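# Home three axes using the teach pendant

## Task

Using the teach pendant, jog every one of the three axes until each one sits at its home mark.

## Robot and tools

Robot: two six-joint arms, left_arm and right_arm, each ending in a five-finger hand (the left hand mirrors the right). A teach pendant is the control to operate; a camera stand sits behind the arms. show_instructions returns the scene's reference images (a left-hand page among them) and moves nothing.

Frames. Scene frame: origin at table-top height midway between the nominal bases, +z up, +x out over the table, left_arm on the +y side (not the image left). Real bases: left_arm at (-0.048, +0.358, 0), right_arm at (-0.064, -0.496, 0). Each arm's reported hand pose, velocities and Hand target are in its own base frame. Fixed cameras and the table use the scene frame. Commanded offsets run along the current Hand target's own axes.

Hand point: a spot 0.05 m in front of the palm and 0.15 m out from the wrist face. Its +z runs along the straight fingers, +y out of the palm, +x across the palm away from the thumb on the right hand and toward the thumb on the left. Straight fingertips lie about 0.06-0.07 m beyond it along +z and 0.06 m behind it along -y. A wrist bracket on the little-finger side can strike things, and with fingers level the wrist can hang below the hand point and meet the table first.

Row layout (28 numbers, all in [-1, 1], always both arms): left dx, dy, dz, rx, ry, rz, then left little, ring, middle, index, thumb_bend, thumb_turn, force_limit, speed; then the same 14 for the right arm. The six pose numbers are an offset, not a pose: 1.0 equals 0.6 m of travel or 180 degrees, and rx, ry, rz form one rotation vector. Every row counts from the Hand target as it was when that action began, so repeating an offset moves further. Six zeros re-command the current Hand target. Orientation is clipped each step to within 32 degrees of the measured one.

Hand numbers are absolute targets: +1 open/straight, -1 closed/curled; thumb_turn -1 puts the thumb in front of the palm, +1 beside it. force_limit maps -1..+1 to roughly 0..10 N at the fingertip (0..15 N for the two thumb motors); speed rises from near zero at -1 to full at +0.48 and stays full up to +1. There is no 'unchanged' value: repeat the eight hand numbers last carried out for that hand; if none were sent yet, use its hand_measured six plus hand_force_limit and hand_speed. For gentle grips use speed -0.94 or lower.

execute_actions(actions, cameras): actions is a list of actions; each action is up to 15 rows, one per 1/30 s step, and a short action repeats its last row to fill 15 steps (0.5 s). An empty list returns state plus all camera images; otherwise images come only when cameras names them (cam_high, cam_low, cam_left_wrist, cam_right_wrist, or ["all"]). An unknown name voids the call.

move(target, speed, blend, stop_force, zero, blocking, cameras): straight-line paths toward one 28-number row or a list of up to 15 rows; every row is an offset from the same starting Hand targets, not from the previous row. speed: m/s, 0.002-3.6, default 0.25 (turns up to twice that in rad/s), one value or one per target. blend: metres of corner rounding, 0 = stop at each point. stop_force: N, 3-120, ends an arm's path when its wrist sensor feels that much push; unreliable while the hand turns; omit it when backing off a contact. zero: with stop_force, true re-zeroes before moving. blocking=false returns after about 0.5 s while the move continues (not allowed with stop_force). The path takes at least 0.5 s and at most 10 s. The 'move:' line reports done, off_target, moving, held or fault, plus limits=paced (pose clipped) or limits=held (steps withheld). Paths avoid nothing; keep them away from an arm's own base.

wait(seconds 0-10): let time pass holding the last command. stop(): brake a running move. zoom_image(camera, region [x0, y0, x1, y1] pixels, at most 504 wide and high) enlarges part of the newest image of that camera. zero_wrist_force(arm: left_arm or right_arm) re-zeroes that wrist sensor. finished_scene(scene 1) ends the scene for good; the axes must remain at home afterwards.

Results: end_effector_position (m), end_effector_quat_wxyz, velocities, Hand target, joint positions and torques, Wrist force and Wrist torque in the end effector's axes (plus the peak since last shown), hand_measured, hand_stopped_by (moving, target, force, stalled, fault) and hand_load_n. 'within noise' means that arm is still. The hand often rests short of its Hand target; send the gap as a further offset.

Avoid: joint contact torque at the limits (132 N m for the first three joints, 24.6 N m for the wrist joints) or about 150 N of outside force, each freezing the arm for 10 s; any collision between the arms; hard taps on the pendant or fixed objects; letting anything fall or be left off the table; overloading fingers; and long stretched or stalled pushes that heat motors (warning at 70 °C, braking at 85 °C). Press buttons slowly with a moderate stop_force, then lift off.

Each tool is called after "Call:" as name(argument=value, ...), one argument or row to a line, values as JSON.

Reference images:

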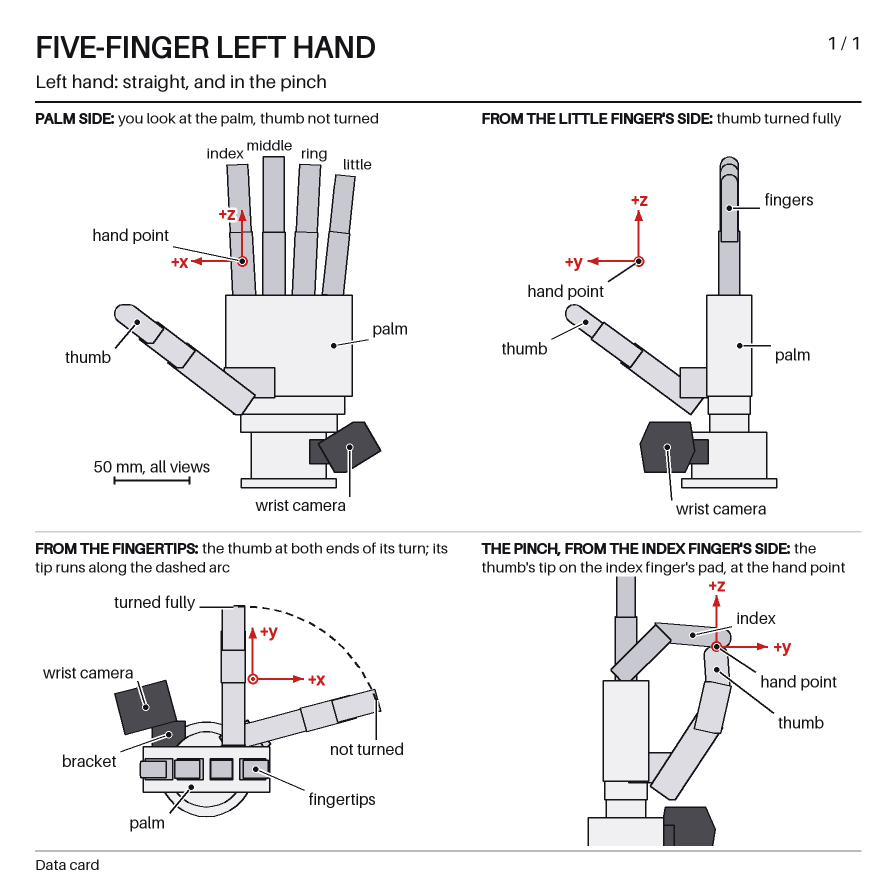

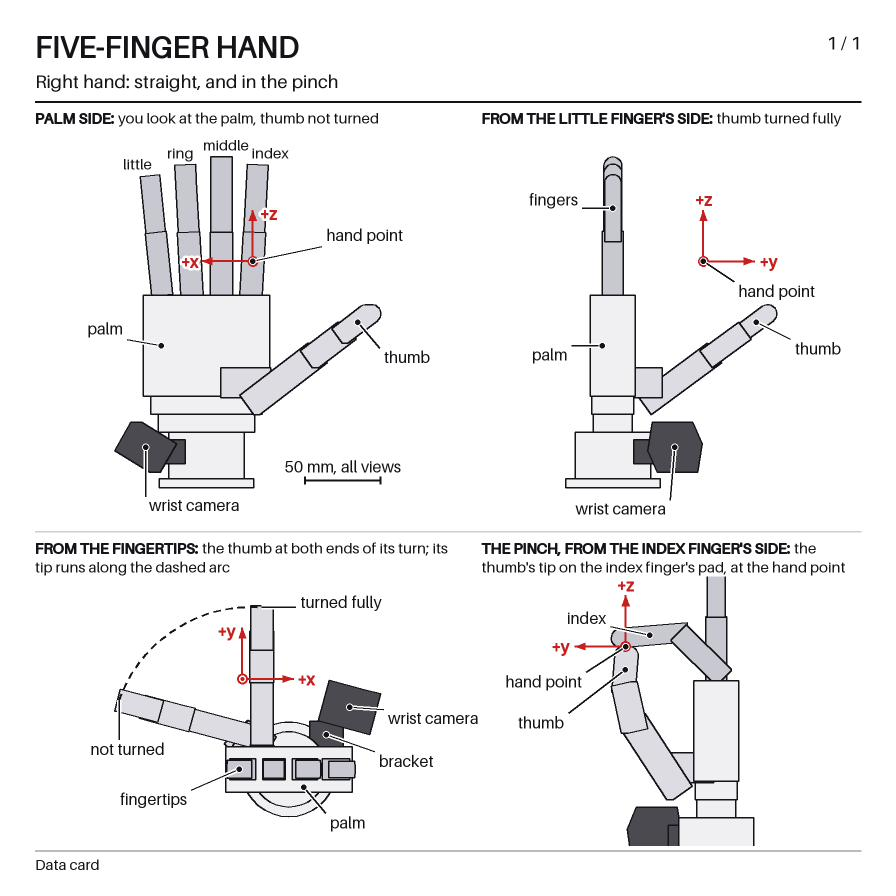

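## Session

Call:
execute_actions(
  actions=[],
)

Scene clock: 0.00 s.
left_arm: end_effector_position=(+0.5507, -0.6194, +0.3604) hand_measured=(+1.000, +1.000, +1.000, +1.000, +1.000, +1.000) hand_load_n=(+0.0, +0.0, +0.0, +0.0, +0.0, +0.0) hand_stopped_by=(target, target, target, target, target, target) hand_force_limit=0.00 hand_speed=-0.80 end_effector_quat_wxyz=(+0.629, +0.453, +0.622, -0.115) | right_arm: end_effector_position=(+0.2255, +0.0719, +0.2655) hand_measured=(+1.000, +1.000, +1.000, +1.000, +1.000, +1.000) hand_load_n=(-0.5, +0.0, +0.0, +0.0, +0.0, +0.0) hand_stopped_by=(target, target, target, target, target, target) hand_force_limit=0.00 hand_speed=-0.80 end_effector_quat_wxyz=(-0.054, +0.363, +0.928, -0.067)
Joint positions: left_arm=[2.396 -2.067 -1.152 3.035 -1.508 -1.11] | right_arm=[-0.342 -1.868 2.013 1.538 1.7 -1.16]
Joint velocities: within noise
Joint torques (N m): no reading
Wrist force (N): no reading
Wrist torque (N m): no reading
Wrist force, peak (N): no reading
Hand target: left_arm +0.5507, -0.6194, +0.3604; +0.629, +0.453, +0.622, -0.115 | right_arm +0.2255, +0.0719, +0.2655; -0.054, +0.363, +0.928, -0.067

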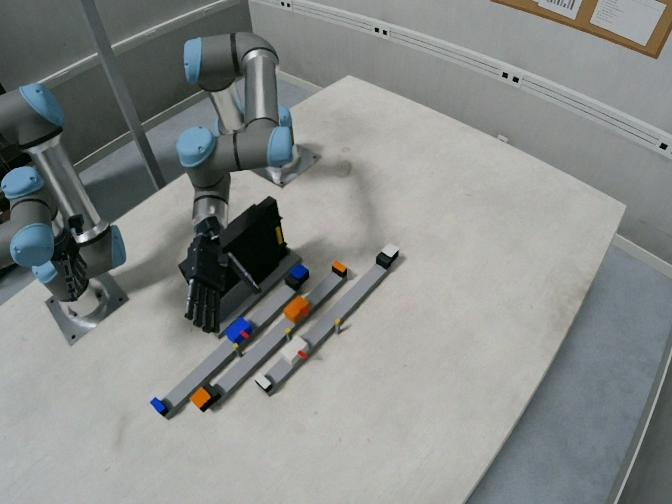

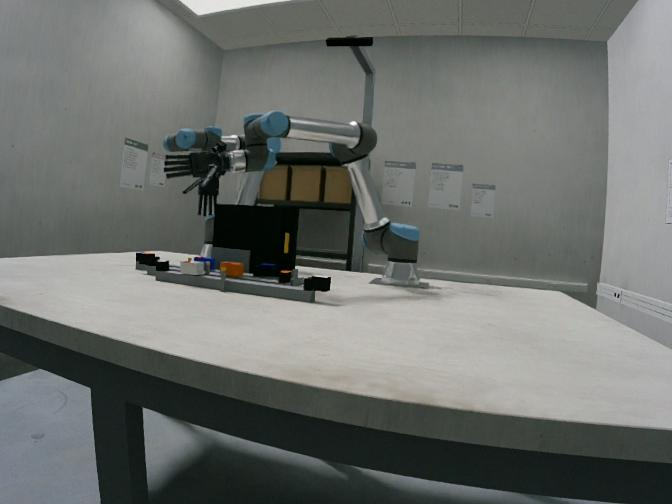

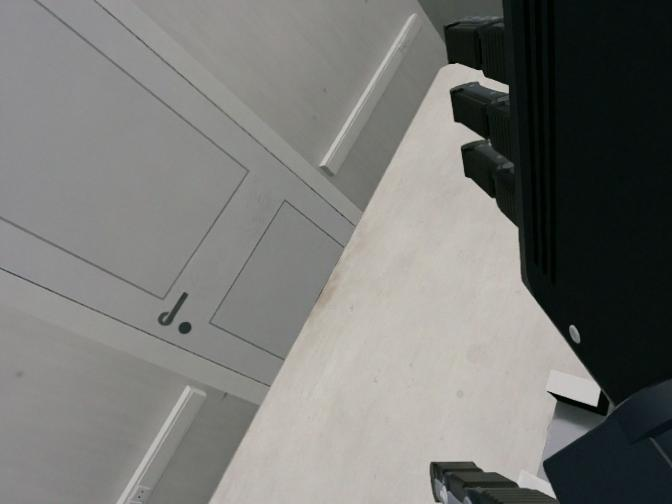

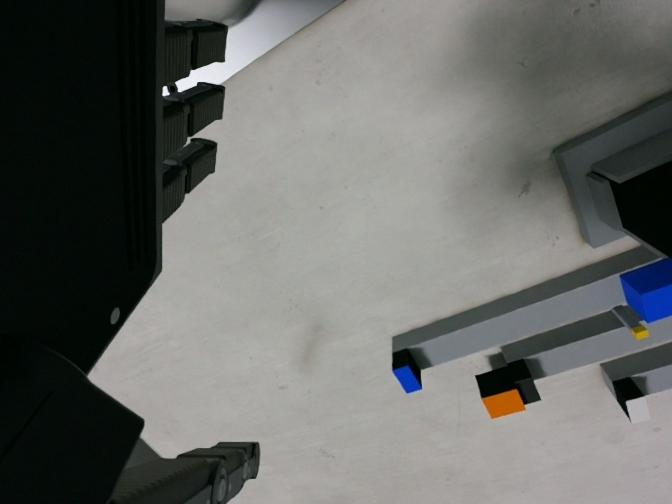

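Call:
zoom_image(
  camera="cam_high",
  region=[140, 180, 420, 430],
)

Call:
zoom_image(
  camera="cam_low",
  region=[120, 180, 360, 320],
)

Call:
show_instructions(
)

Scaled by 1.800.

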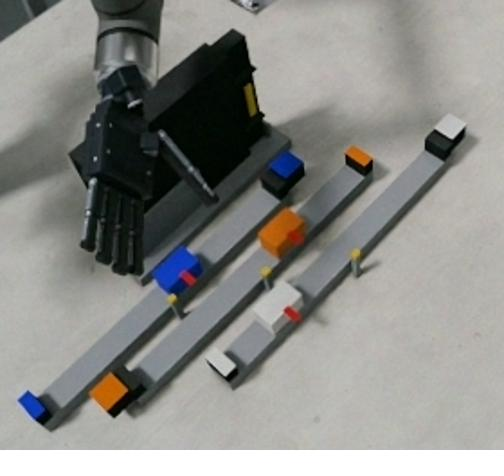

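Scaled by 2.100.

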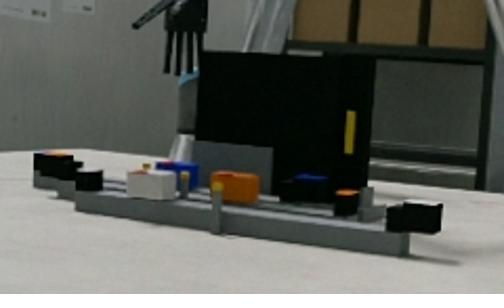

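Reference images for this scene: FIVE-FINGER LEFT HAND page 1, FIVE-FINGER HAND page 1.

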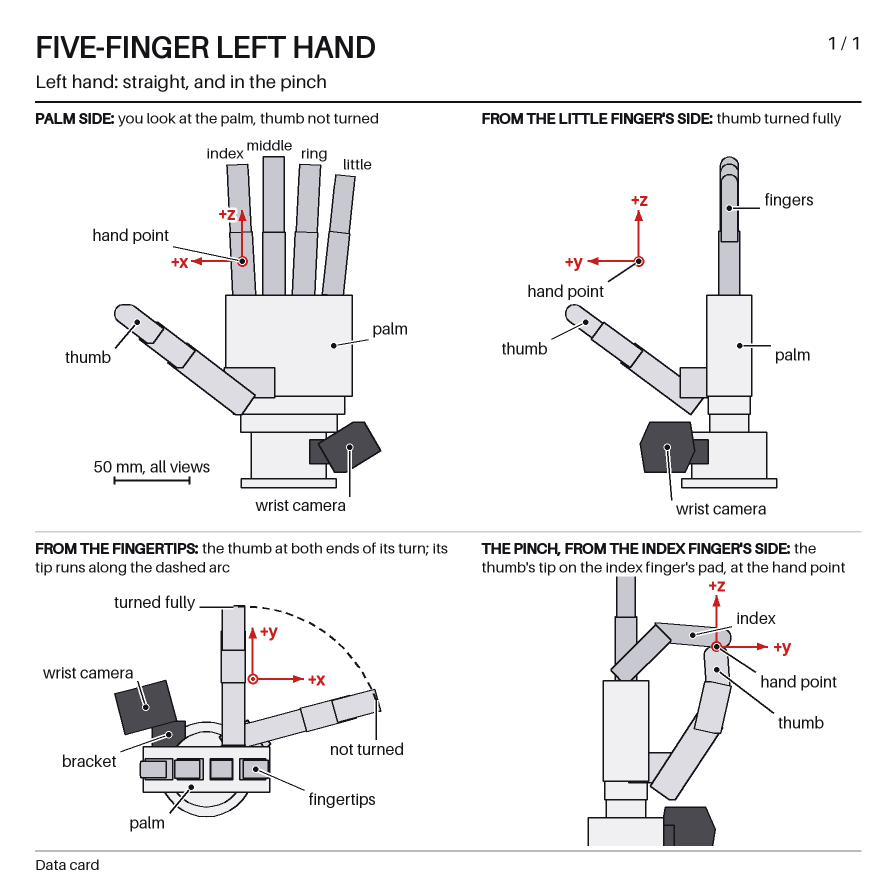

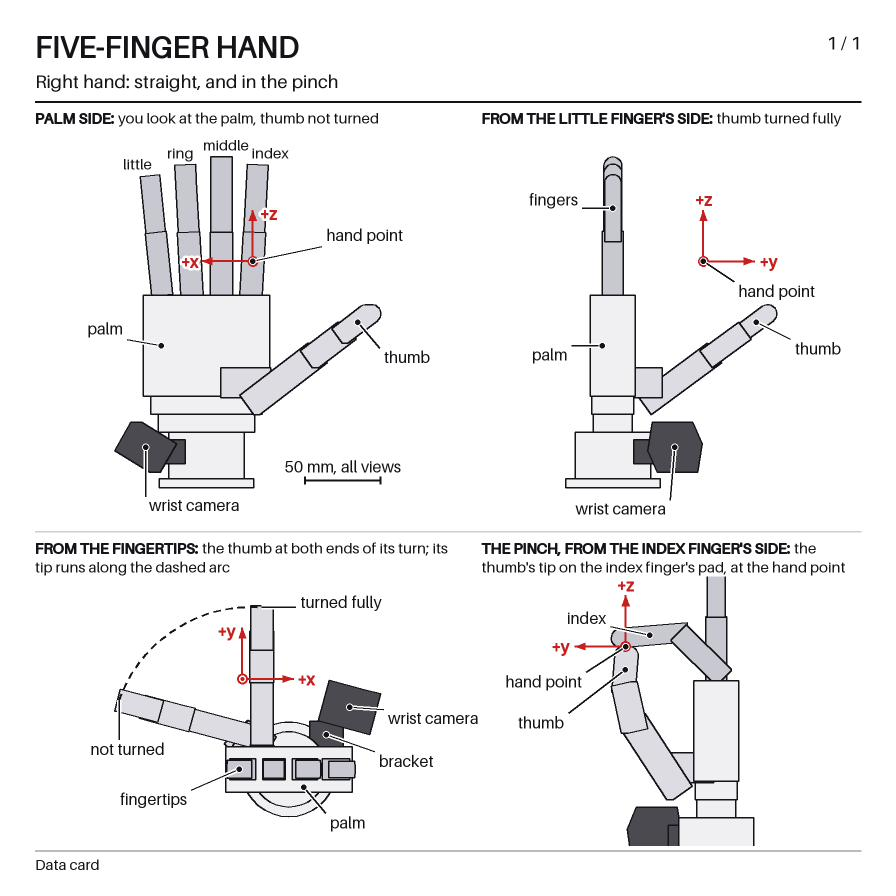

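Call:
move(
  target=[0.25, 0.349, -0.395, 0, 0, 0, 1, 1, 1, 1, 1, 1, 0, -0.8, 0, 0, 0, 0, 0, 0, 1, 1, 1, 1, 1, 1, 0, -0.8],
  speed=0.3,
  cameras=["all"],
)

Scene clock: 54.93 s.
left_arm: end_effector_position=(+0.5680, -0.2699, +0.3602) hand_measured=(+1.000, +1.000, +1.000, +1.000, +1.000, +1.000) hand_load_n=(+0.0, +0.0, +0.0, +0.0, +0.0, +0.0) hand_stopped_by=(target, target, target, target, target, target) hand_force_limit=0.00 hand_speed=-0.80 end_effector_quat_wxyz=(+0.629, +0.452, +0.622, -0.115) | right_arm: end_effector_position=(+0.2255, +0.0719, +0.2655) hand_measured=(+1.000, +1.000, +1.000, +1.000, +1.000, +1.000) hand_load_n=(+0.0, +0.0, +0.0, +0.0, +0.0, +0.0) hand_stopped_by=(target, target, target, target, target, target) hand_force_limit=0.00 hand_speed=-0.80 end_effector_quat_wxyz=(-0.054, +0.363, +0.928, -0.067)
Joint positions: left_arm=[3.126 -1.557 -1.799 3.097 -0.794 -0.938] | right_arm=[-0.342 -1.868 2.013 1.538 1.7 -1.16]
Joint torques (N m): left_arm=[7.38 31.81 13.84 -1.57 1.78 2.85] | right_arm=[-1.21 -5.63 -19.08 2.66 0.29 0.14]
Wrist force (N): left_arm=[-0.2 -0.3 -0.3] | right_arm=[0.1 -0.3 0.2]
Wrist torque (N m): left_arm=[0.00 0.03 -0.05] | right_arm=[-0.07 -0.02 0.00]
Wrist force, peak (N): left_arm=[-0.5 -1.0 0.5] | right_arm=[0.1 -0.4 0.5]
Hand target: left_arm +0.5680, -0.2699, +0.3602; +0.629, +0.453, +0.622, -0.115 | right_arm +0.2255, +0.0719, +0.2655; -0.054, +0.363, +0.928, -0.067
Off the commanded pose: left_arm 0.000 m, 0 deg | right_arm 0.000 m, 0 deg.
move: done
camera_calibration:
cam_left_wrist: T_world_to_cam=[[-0.610493, -0.42692, -0.667111, 0.473808], [-0.0094132, 0.846141, -0.532876, 0.426855], [0.791965, -0.319038, -0.520582, -0.23558], [0, 0, 0, 1]] pos_world=[0.479846, -0.23406, 0.420905]

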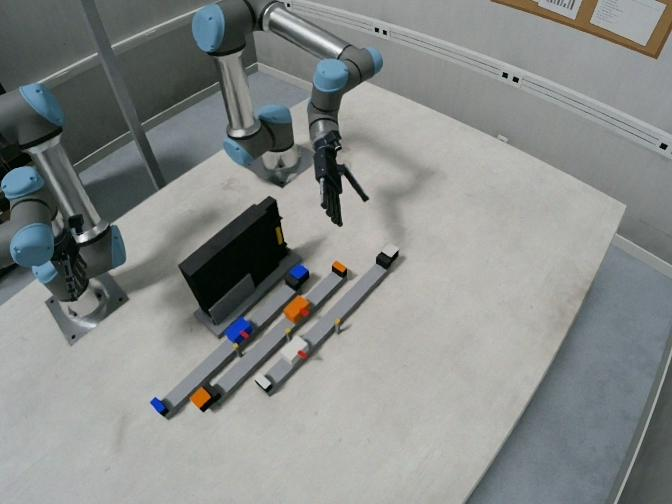

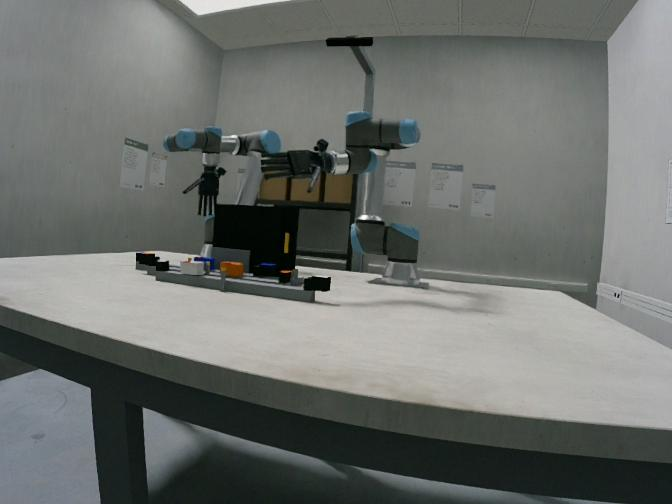

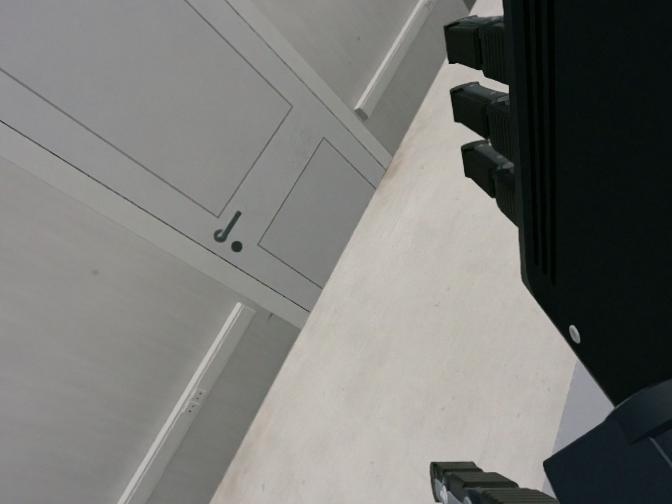

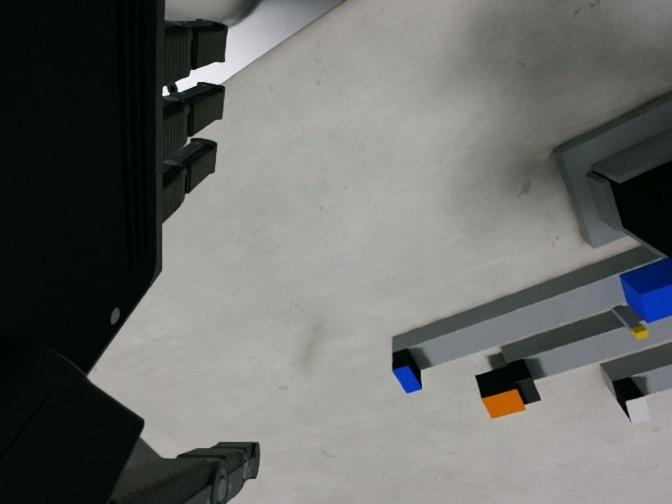

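Call:
zoom_image(
  camera="cam_high",
  region=[150, 180, 410, 420],
)

Call:
zoom_image(
  camera="cam_low",
  region=[130, 190, 340, 310],
)

Scaled by 1.938.

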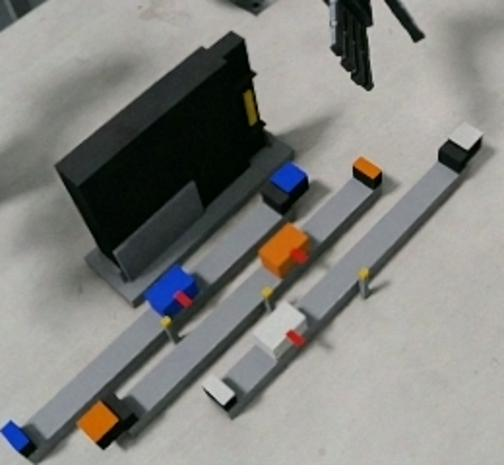

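Scaled by 2.400.

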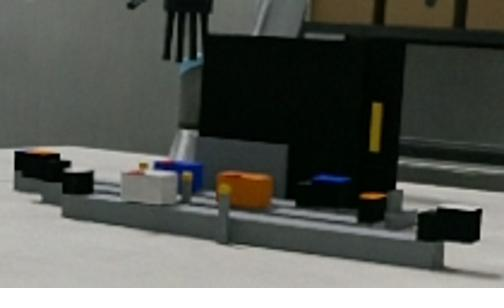

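Call:
move(
  target=[0, 0, 0, 0, 0, 0, 1, 1, 1, 1, 1, 1, 0, -0.8, 0.312, 0.266, 0.049, -0.1352, -0.2728, -0.2085, 1, 1, 1, 1, 1, 1, 0, -0.8],
  speed=0.25,
  cameras=["all"],
)

Scene clock: 61.23 s.
left_arm: end_effector_position=(+0.5680, -0.2699, +0.3602) hand_measured=(+1.000, +1.000, +1.000, +1.000, +1.000, +1.000) hand_load_n=(+0.0, +0.0, +0.0, +0.0, +0.0, +0.0) hand_stopped_by=(target, target, target, target, target, target) hand_force_limit=0.00 hand_speed=-0.80 end_effector_quat_wxyz=(+0.629, +0.453, +0.622, -0.115) | right_arm: end_effector_position=(+0.1908, +0.3129, +0.2202) hand_measured=(+1.000, +1.000, +1.000, +1.000, +1.000, +1.000) hand_load_n=(+0.0, +0.0, +0.0, +0.0, +0.0, +0.0) hand_stopped_by=(target, target, target, target, target, target) hand_force_limit=0.00 hand_speed=-0.80 end_effector_quat_wxyz=(+0.383, +0.001, +0.924, +0.000) end_effector_velocity=(+0.000, +0.000, +0.000) end_effector_angular_velocity=(-0.002, -0.003, +0.001)
Joint positions: left_arm=[3.126 -1.557 -1.799 3.097 -0.793 -0.938] | right_arm=[1.048 -1.693 2.126 0.675 2.23 -0.683]
Joint velocities: left_arm=[within noise] | right_arm=[0.003 0.003 0 -0.003 0.005 0]
Joint torques (N m): left_arm=[8.01 27.64 18.54 -1.74 1.61 2.65] | right_arm=[8.27 -1.13 -23.68 -1.35 2.79 -2.12]
Wrist force (N): left_arm=[0.2 -0.3 0.0] | right_arm=[-0.4 0.2 0.5]
Wrist torque (N m): left_arm=[-0.02 -0.03 -0.02] | right_arm=[0.04 -0.21 0.13]
Wrist force, peak (N): left_arm=[-0.1 -0.7 0.0] | right_arm=[-0.7 0.7 0.6]
Hand target: left_arm +0.5680, -0.2699, +0.3602; +0.629, +0.453, +0.622, -0.115 | right_arm +0.1908, +0.3130, +0.2202; +0.383, +0.001, +0.924, +0.000
Off the commanded pose: left_arm 0.000 m, 0 deg | right_arm 0.000 m, 0 deg.
move: done
camera_calibration:
cam_left_wrist: T_world_to_cam=[[-0.610575, -0.426835, -0.66709, 0.473901], [-0.00931027, 0.846141, -0.532878, 0.426722], [0.791904, -0.319152, -0.520606, -0.235535], [0, 0, 0, 1]] pos_world=[0.479846, -0.23396, 0.420905]
cam_right_wrist: T_world_to_cam=[[-0.174985, 0.967784, -0.181037, -0.228652], [0.22093, 0.217781, 0.950664, -0.324511], [0.959464, 0.126355, -0.251921, -0.0477158], [0, 0, 0, 1]] pos_world=[0.0774653, 0.297987, 0.255086]

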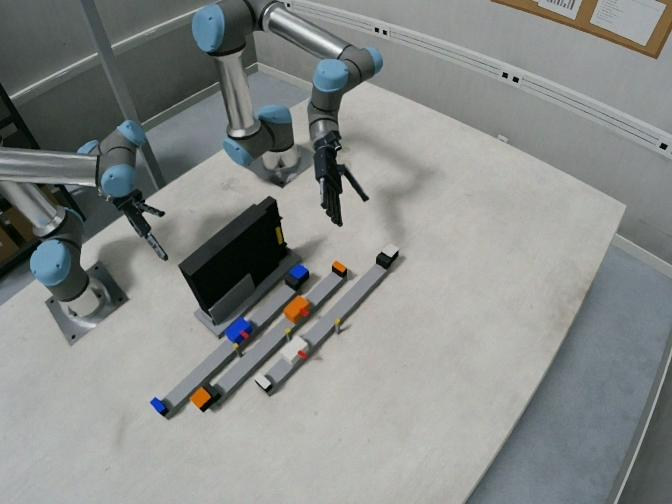

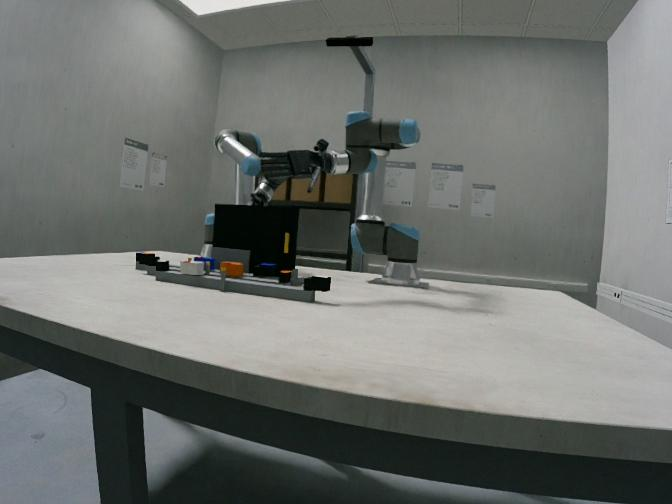

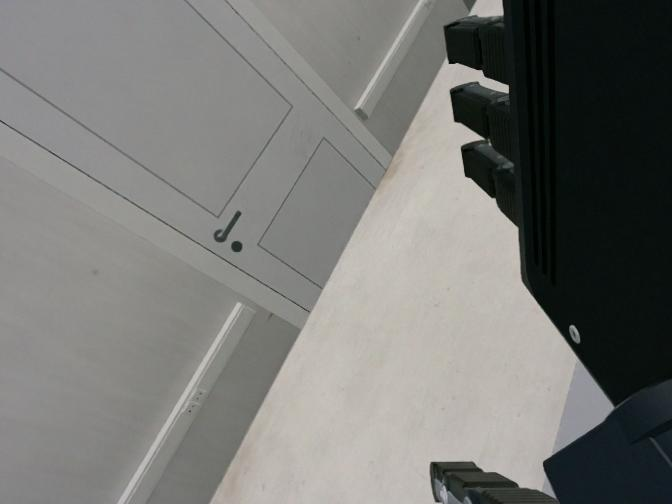

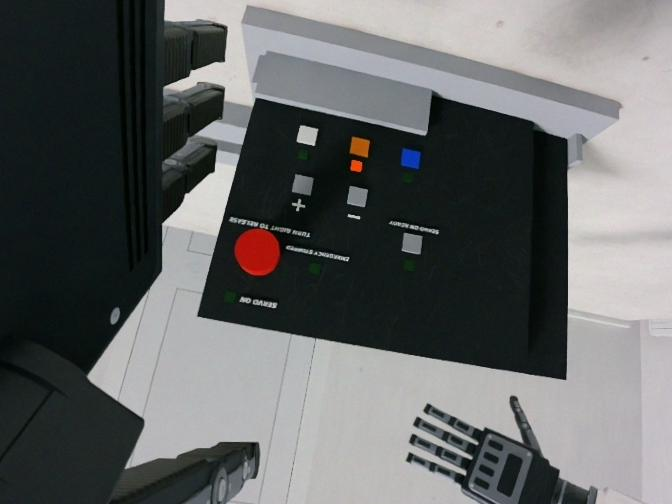

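Call:
zoom_image(
  camera="cam_right_wrist",
  region=[190, 90, 460, 330],
)

Call:
zoom_image(
  camera="cam_right_wrist",
  region=[200, 200, 460, 330],
)

Scaled by 1.867.

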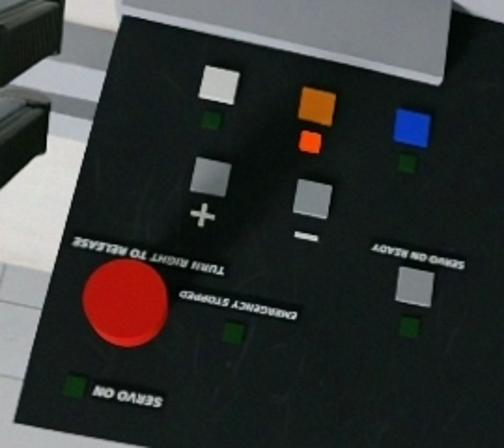

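Scaled by 1.938.

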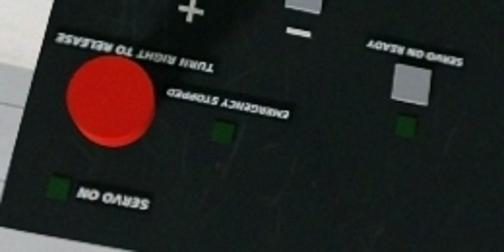

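Call:
zoom_image(
  camera="cam_high",
  region=[170, 190, 310, 340],
)

Call:
zoom_image(
  camera="cam_low",
  region=[205, 195, 305, 285],
)

Call:
zoom_image(
  camera="cam_right_wrist",
  region=[430, 90, 630, 260],
)

Call:
zoom_image(
  camera="cam_right_wrist",
  region=[430, 240, 630, 410],
)

Call:
zoom_image(
  camera="cam_right_wrist",
  region=[180, 40, 460, 340],
)

Scaled by 3.360.

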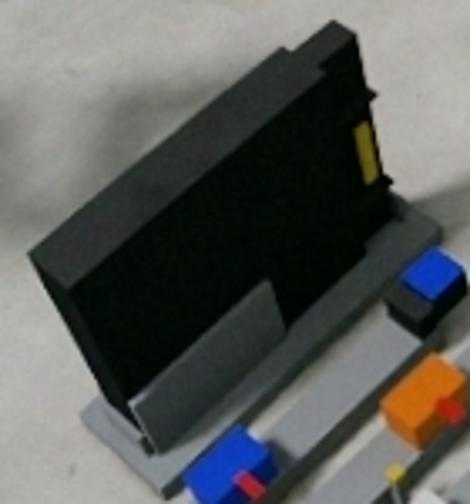

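Scaled by 5.040.

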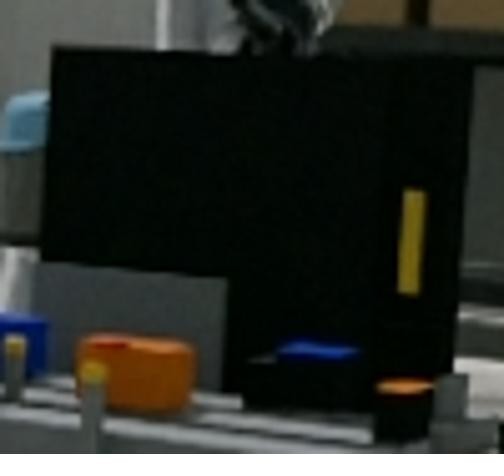

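Scaled by 2.520.

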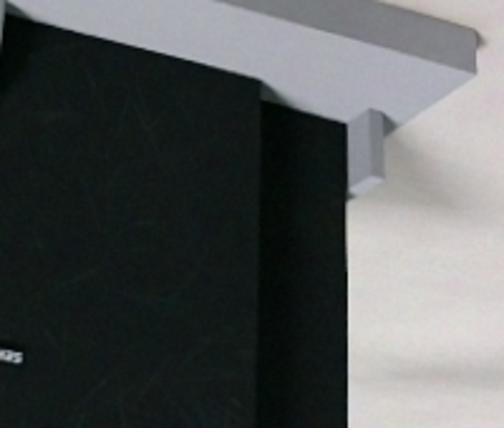

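Scaled by 2.520.

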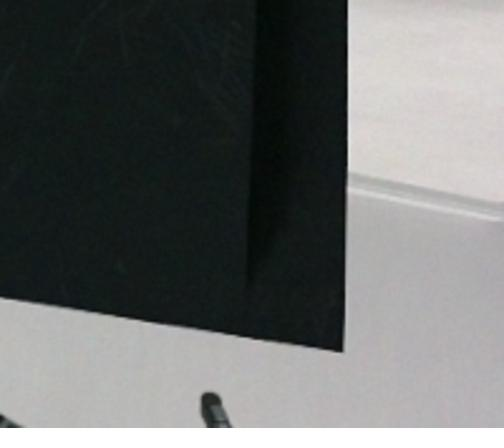

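Scaled by 1.680.

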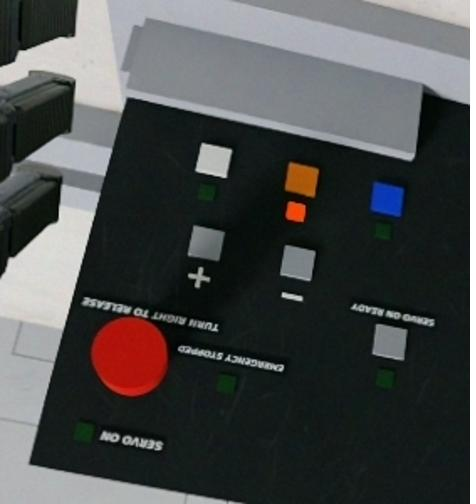

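Call:
move(
  target=[0.033, -0.090, -0.187, -0.0012, 0.3298, 0.7797, 1, 1, 1, 1, 1, 1, 0, -0.8, 0, 0, 0, 0, 0, 0, -0.95, -0.95, -0.95, 1, 1, 1, -0.2, 0],
  speed=0.45,
  cameras=["all"],
)

Scene clock: 189.40 s.
left_arm: end_effector_position=(+0.4577, -0.2122, +0.3401) hand_measured=(+1.000, +1.000, +1.000, +1.000, +1.000, +1.000) hand_load_n=(+0.0, +0.0, +0.0, +0.0, +0.0, +0.0) hand_stopped_by=(target, target, target, target, target, target) hand_force_limit=0.00 hand_speed=-0.80 end_effector_quat_wxyz=(+0.018, +0.707, -0.018, +0.707) | right_arm: end_effector_position=(+0.1908, +0.3130, +0.2202) hand_measured=(-0.950, -0.950, -0.950, +1.000, +1.000, +1.000) hand_load_n=(+0.0, +0.0, +0.0, +0.0, +0.0, +0.0) hand_stopped_by=(target, target, target, target, target, target) hand_force_limit=-0.20 hand_speed=0.00 end_effector_quat_wxyz=(+0.383, +0.001, +0.924, +0.000)
Joint positions: left_arm=[3.114 -1.219 -2.322 3.541 -1.548 1.571] | right_arm=[1.048 -1.693 2.126 0.674 2.231 -0.683]
Joint torques (N m): left_arm=[10.02 16.82 11.45 3.4 1.53 2.57] | right_arm=[5.09 -1.38 -12.01 4.32 2.31 1.42]
Wrist force (N): left_arm=[-2.3 1.3 0.8] | right_arm=[-0.1 0.3 0.5]
Wrist torque (N m): left_arm=[0.19 0.34 -0.07] | right_arm=[0.07 -0.27 0.15]
Wrist force, peak (N): left_arm=[-2.4 1.5 0.8] | right_arm=[-0.6 0.1 0.8]
Hand target: left_arm +0.4577, -0.2122, +0.3401; +0.018, +0.707, -0.018, +0.707 | right_arm +0.1908, +0.3130, +0.2202; +0.383, +0.001, +0.924, +0.000
Off the commanded pose: left_arm 0.000 m, 0 deg | right_arm 0.000 m, 0 deg.
move: done
camera_calibration:
cam_left_wrist: T_world_to_cam=[[0.0605994, 0.955165, 0.289808, 0.0783115], [-0.52321, -0.216862, 0.824149, -0.0856627], [0.850046, -0.201573, 0.48661, -0.484487], [0, 0, 0, 1]] pos_world=[0.362271, -0.191037, 0.28366]
cam_right_wrist: T_world_to_cam=[[-0.175065, 0.967724, -0.181282, -0.228584], [0.220497, 0.217985, 0.950717, -0.324457], [0.959548, 0.126465, -0.251542, -0.0478767], [0, 0, 0, 1]] pos_world=[0.0774648, 0.297987, 0.254986]

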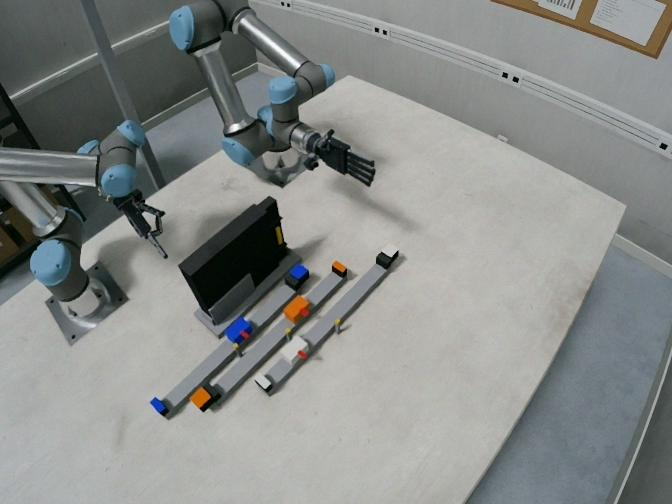

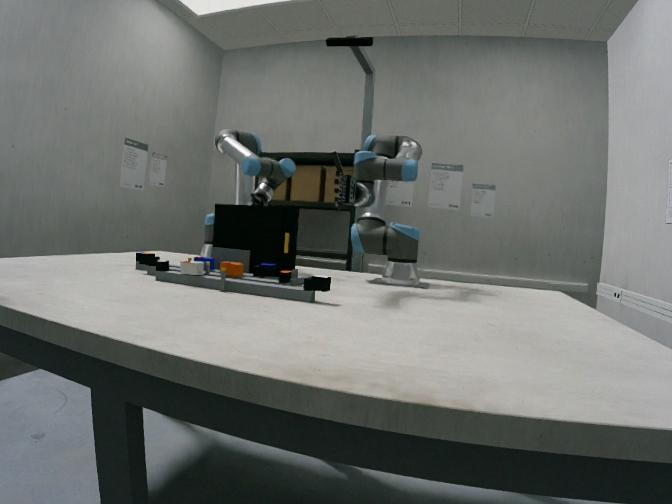

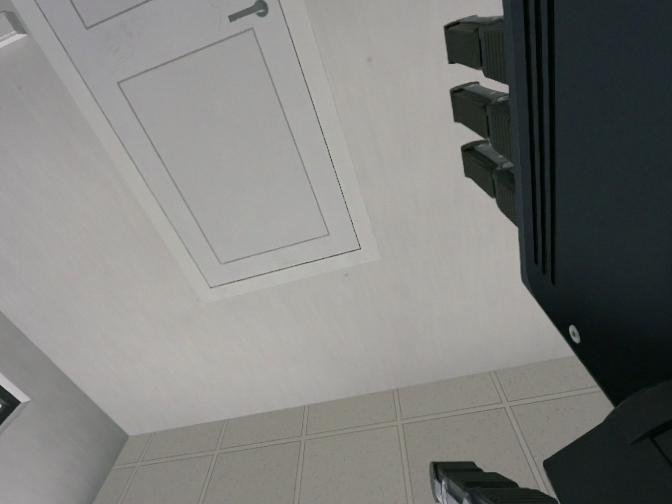

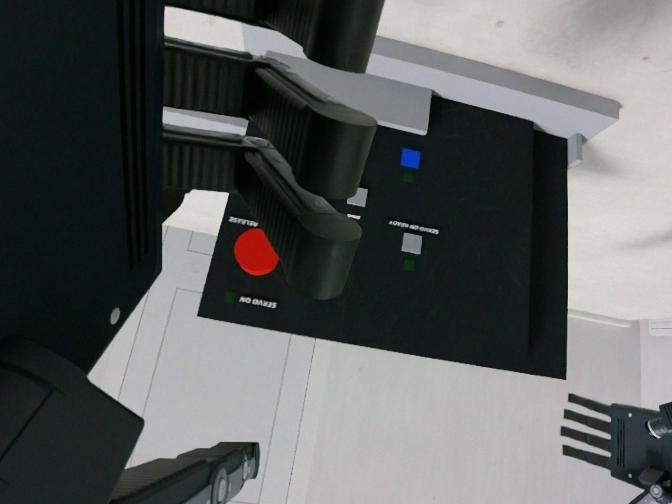

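Call:
move(
  target=[0, 0, 0, 0, 0, 0, 1, 1, 1, 1, 1, 1, 0, -0.8, 0, 0, 0, 0, 0, 0, 1, 1, 0.5, 1, 0, 1, -0.2, 0],
  speed=0.45,
  cameras=["cam_right_wrist", "cam_high"],
)

Call:
zoom_image(
  camera="cam_right_wrist",
  region=[120, 80, 440, 320],
)

Scene clock: 212.43 s.
left_arm: end_effector_position=(+0.4577, -0.2122, +0.3401) hand_measured=(+1.000, +1.000, +1.000, +1.000, +1.000, +1.000) hand_load_n=(+0.0, +0.0, +0.0, +0.0, +0.0, +0.0) hand_stopped_by=(target, target, target, target, target, target) hand_force_limit=0.00 hand_speed=-0.80 end_effector_quat_wxyz=(+0.018, +0.707, -0.018, +0.707) | right_arm: end_effector_position=(+0.1908, +0.3130, +0.2202) hand_measured=(+1.000, +1.000, +0.500, +1.000, +0.000, +1.000) hand_load_n=(+0.0, +0.0, +0.5, +0.0, +0.0, +0.0) hand_stopped_by=(target, target, target, target, target, target) hand_force_limit=-0.20 hand_speed=0.00 end_effector_quat_wxyz=(+0.383, +0.000, +0.924, +0.000)
Joint positions: left_arm=[3.114 -1.218 -2.323 3.542 -1.547 1.571] | right_arm=[1.048 -1.693 2.126 0.674 2.231 -0.683]
Joint torques (N m): left_arm=[6.74 19.03 14.21 3.5 1.49 2.47] | right_arm=[1.85 -3.36 -14.9 3.71 2.38 1.44]
Wrist force (N): left_arm=[-2.4 1.4 0.6] | right_arm=[-0.3 0.1 0.1]
Wrist torque (N m): left_arm=[0.22 0.34 -0.08] | right_arm=[0.07 -0.21 0.14]
Wrist force, peak (N): left_arm=[-2.6 1.7 0.9] | right_arm=[-0.8 0.5 0.4]
Hand target: left_arm +0.4577, -0.2122, +0.3401; +0.018, +0.707, -0.018, +0.707 | right_arm +0.1908, +0.3130, +0.2202; +0.383, +0.001, +0.924, +0.000
Off the commanded pose: left_arm 0.000 m, 0 deg | right_arm 0.000 m, 0 deg.
move: done
camera_calibration:
cam_right_wrist: T_world_to_cam=[[-0.175061, 0.967727, -0.181265, -0.228589], [0.2205, 0.217968, 0.950721, -0.324453], [0.959548, 0.126465, -0.251542, -0.0478767], [0, 0, 0, 1]] pos_world=[0.0774648, 0.297987, 0.254986]
Images, in order (width x height): cam_high 672x504, cam_right_wrist 672x504.

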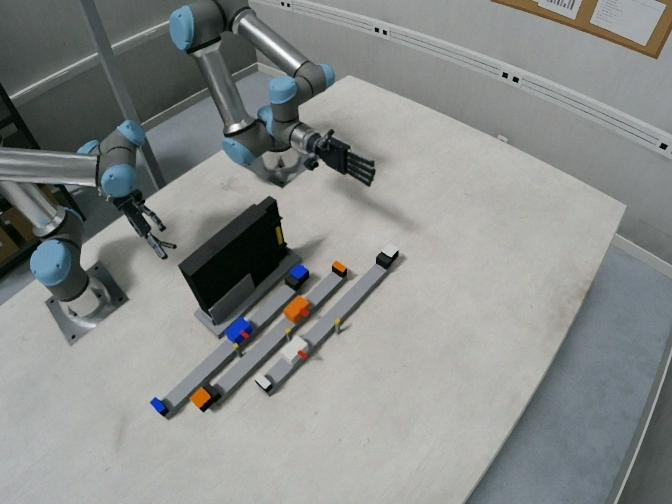

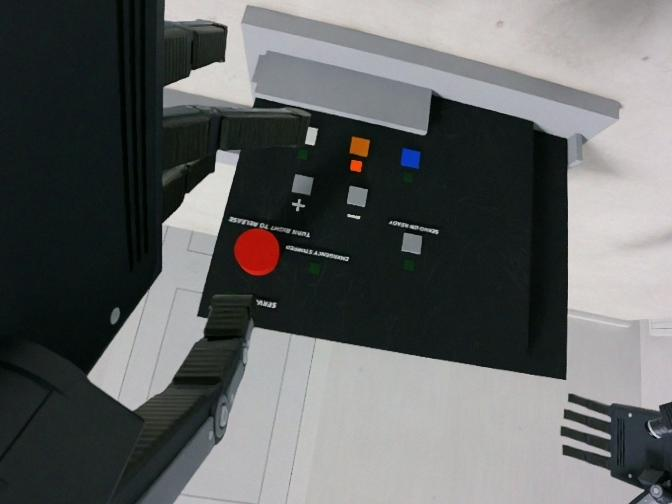

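Scaled by 1.575.

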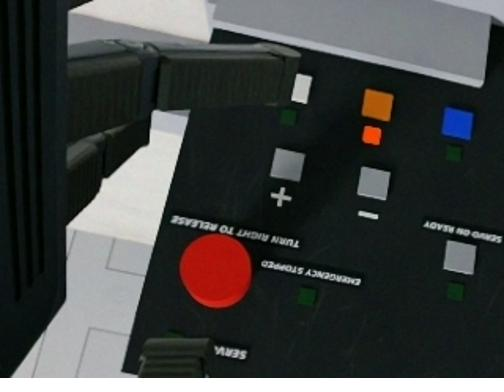

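Call:
move(
  target=[
    [-0.2, 0.0333, -0.1833, 0, 0, 0, 1, 1, 1, 1, 1, 1, 0, -0.8, -0.0224, 0.2117, 0.0464, 0, 0, 0, 1, 1, 0.5, 1, 0.5, -1, -0.2, 0.2],
  ],
  speed=0.2,
  cameras=["all"],
)

Scene clock: 232.87 s.
left_arm: end_effector_position=(+0.3470, -0.2264, +0.2201) hand_measured=(+1.000, +1.000, +1.000, +1.000, +1.000, +1.000) hand_load_n=(+0.0, +0.0, +0.0, +0.0, +0.0, +0.0) hand_stopped_by=(target, target, target, target, target, target) hand_force_limit=0.00 hand_speed=-0.80 end_effector_quat_wxyz=(+0.018, +0.707, -0.018, +0.707) | right_arm: end_effector_position=(+0.2201, +0.4399, +0.2101) hand_measured=(+1.000, +1.000, +0.500, +1.000, +0.500, -1.000) hand_load_n=(+0.0, +0.0, +0.0, +0.0, +0.0, +0.0) hand_stopped_by=(target, target, target, target, target, target) hand_force_limit=-0.20 hand_speed=0.20 end_effector_quat_wxyz=(+0.383, +0.000, +0.924, +0.000)
Joint positions: left_arm=[2.964 -1.18 -2.709 3.889 -1.697 1.571] | right_arm=[1.157 -1.34 1.799 0.729 2.276 -0.555]
Joint torques (N m): left_arm=[-8.14 -12.22 11.11 3.05 -1.66 -2.69] | right_arm=[9.72 -16.12 -24.25 4.57 2.7 2.52]
Wrist force (N): left_arm=[-2.5 1.1 0.6] | right_arm=[-0.3 0.1 0.7]
Wrist torque (N m): left_arm=[0.15 0.35 0.10] | right_arm=[0.02 -0.26 0.03]
Wrist force, peak (N): left_arm=[-3.0 1.7 0.1] | right_arm=[-1.1 1.1 0.5]
Hand target: left_arm +0.3469, -0.2264, +0.2200; +0.018, +0.707, -0.018, +0.707 | right_arm +0.2201, +0.4400, +0.2101; +0.383, +0.001, +0.924, +0.000
Off the commanded pose: left_arm 0.000 m, 0 deg | right_arm 0.000 m, 0 deg.
move: done
camera_calibration:
cam_left_wrist: T_world_to_cam=[[0.0607468, 0.955006, 0.2903, 0.13321], [-0.523401, -0.217168, 0.823947, -0.0477453], [0.849918, -0.201995, 0.486659, -0.334918], [0, 0, 0, 1]] pos_world=[0.251571, -0.205237, 0.163659]
cam_right_wrist: T_world_to_cam=[[-0.175137, 0.967732, -0.181166, -0.34821], [0.220493, 0.217889, 0.95074, -0.348963], [0.959536, 0.126564, -0.251539, -0.0946347], [0, 0, 0, 1]] pos_world=[0.106765, 0.424987, 0.244885]

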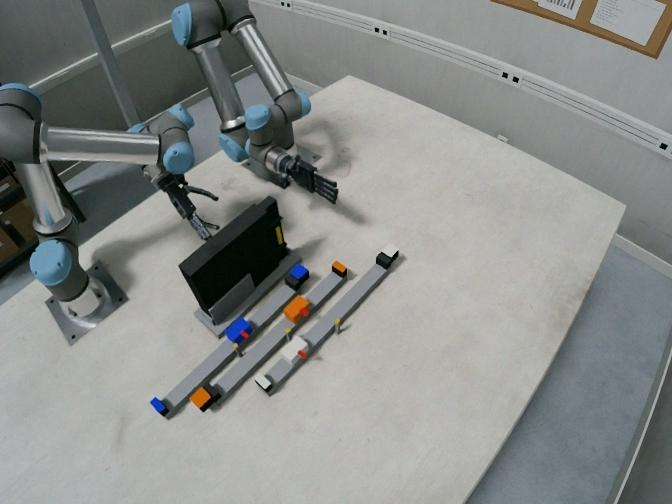

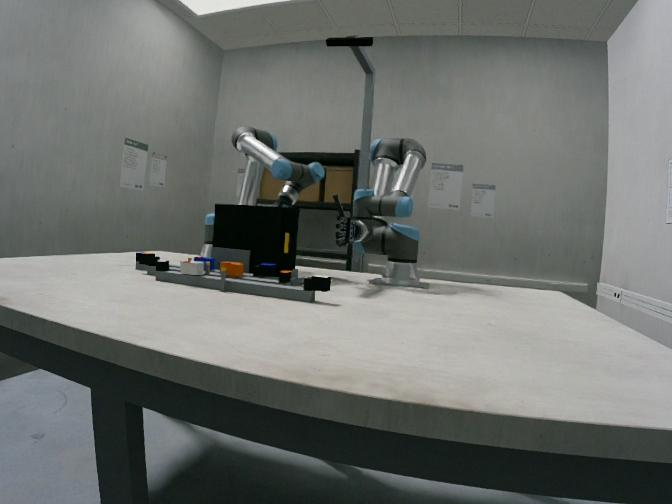

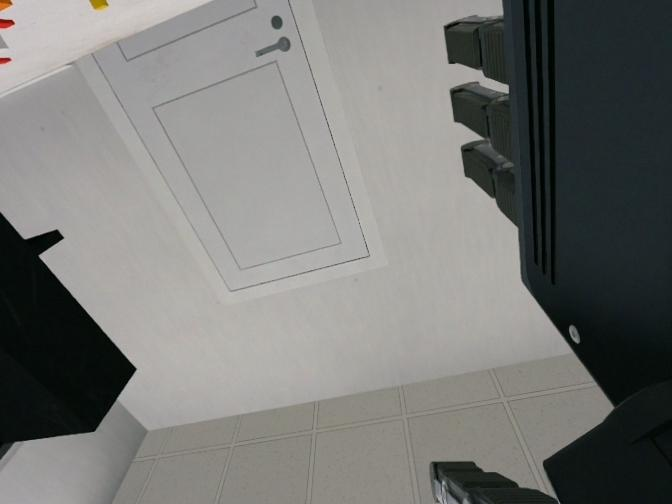

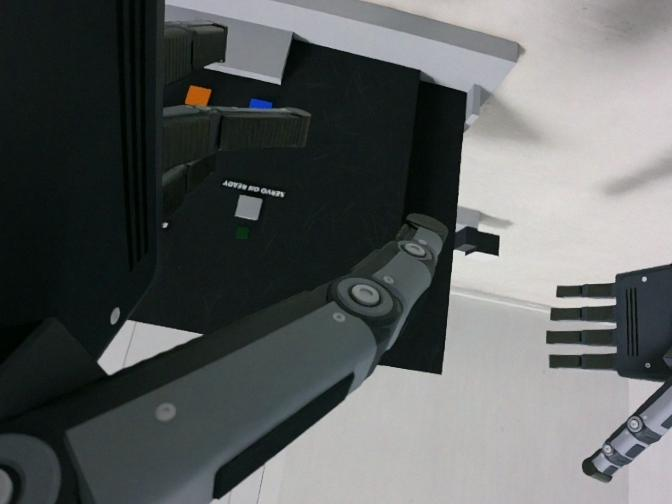

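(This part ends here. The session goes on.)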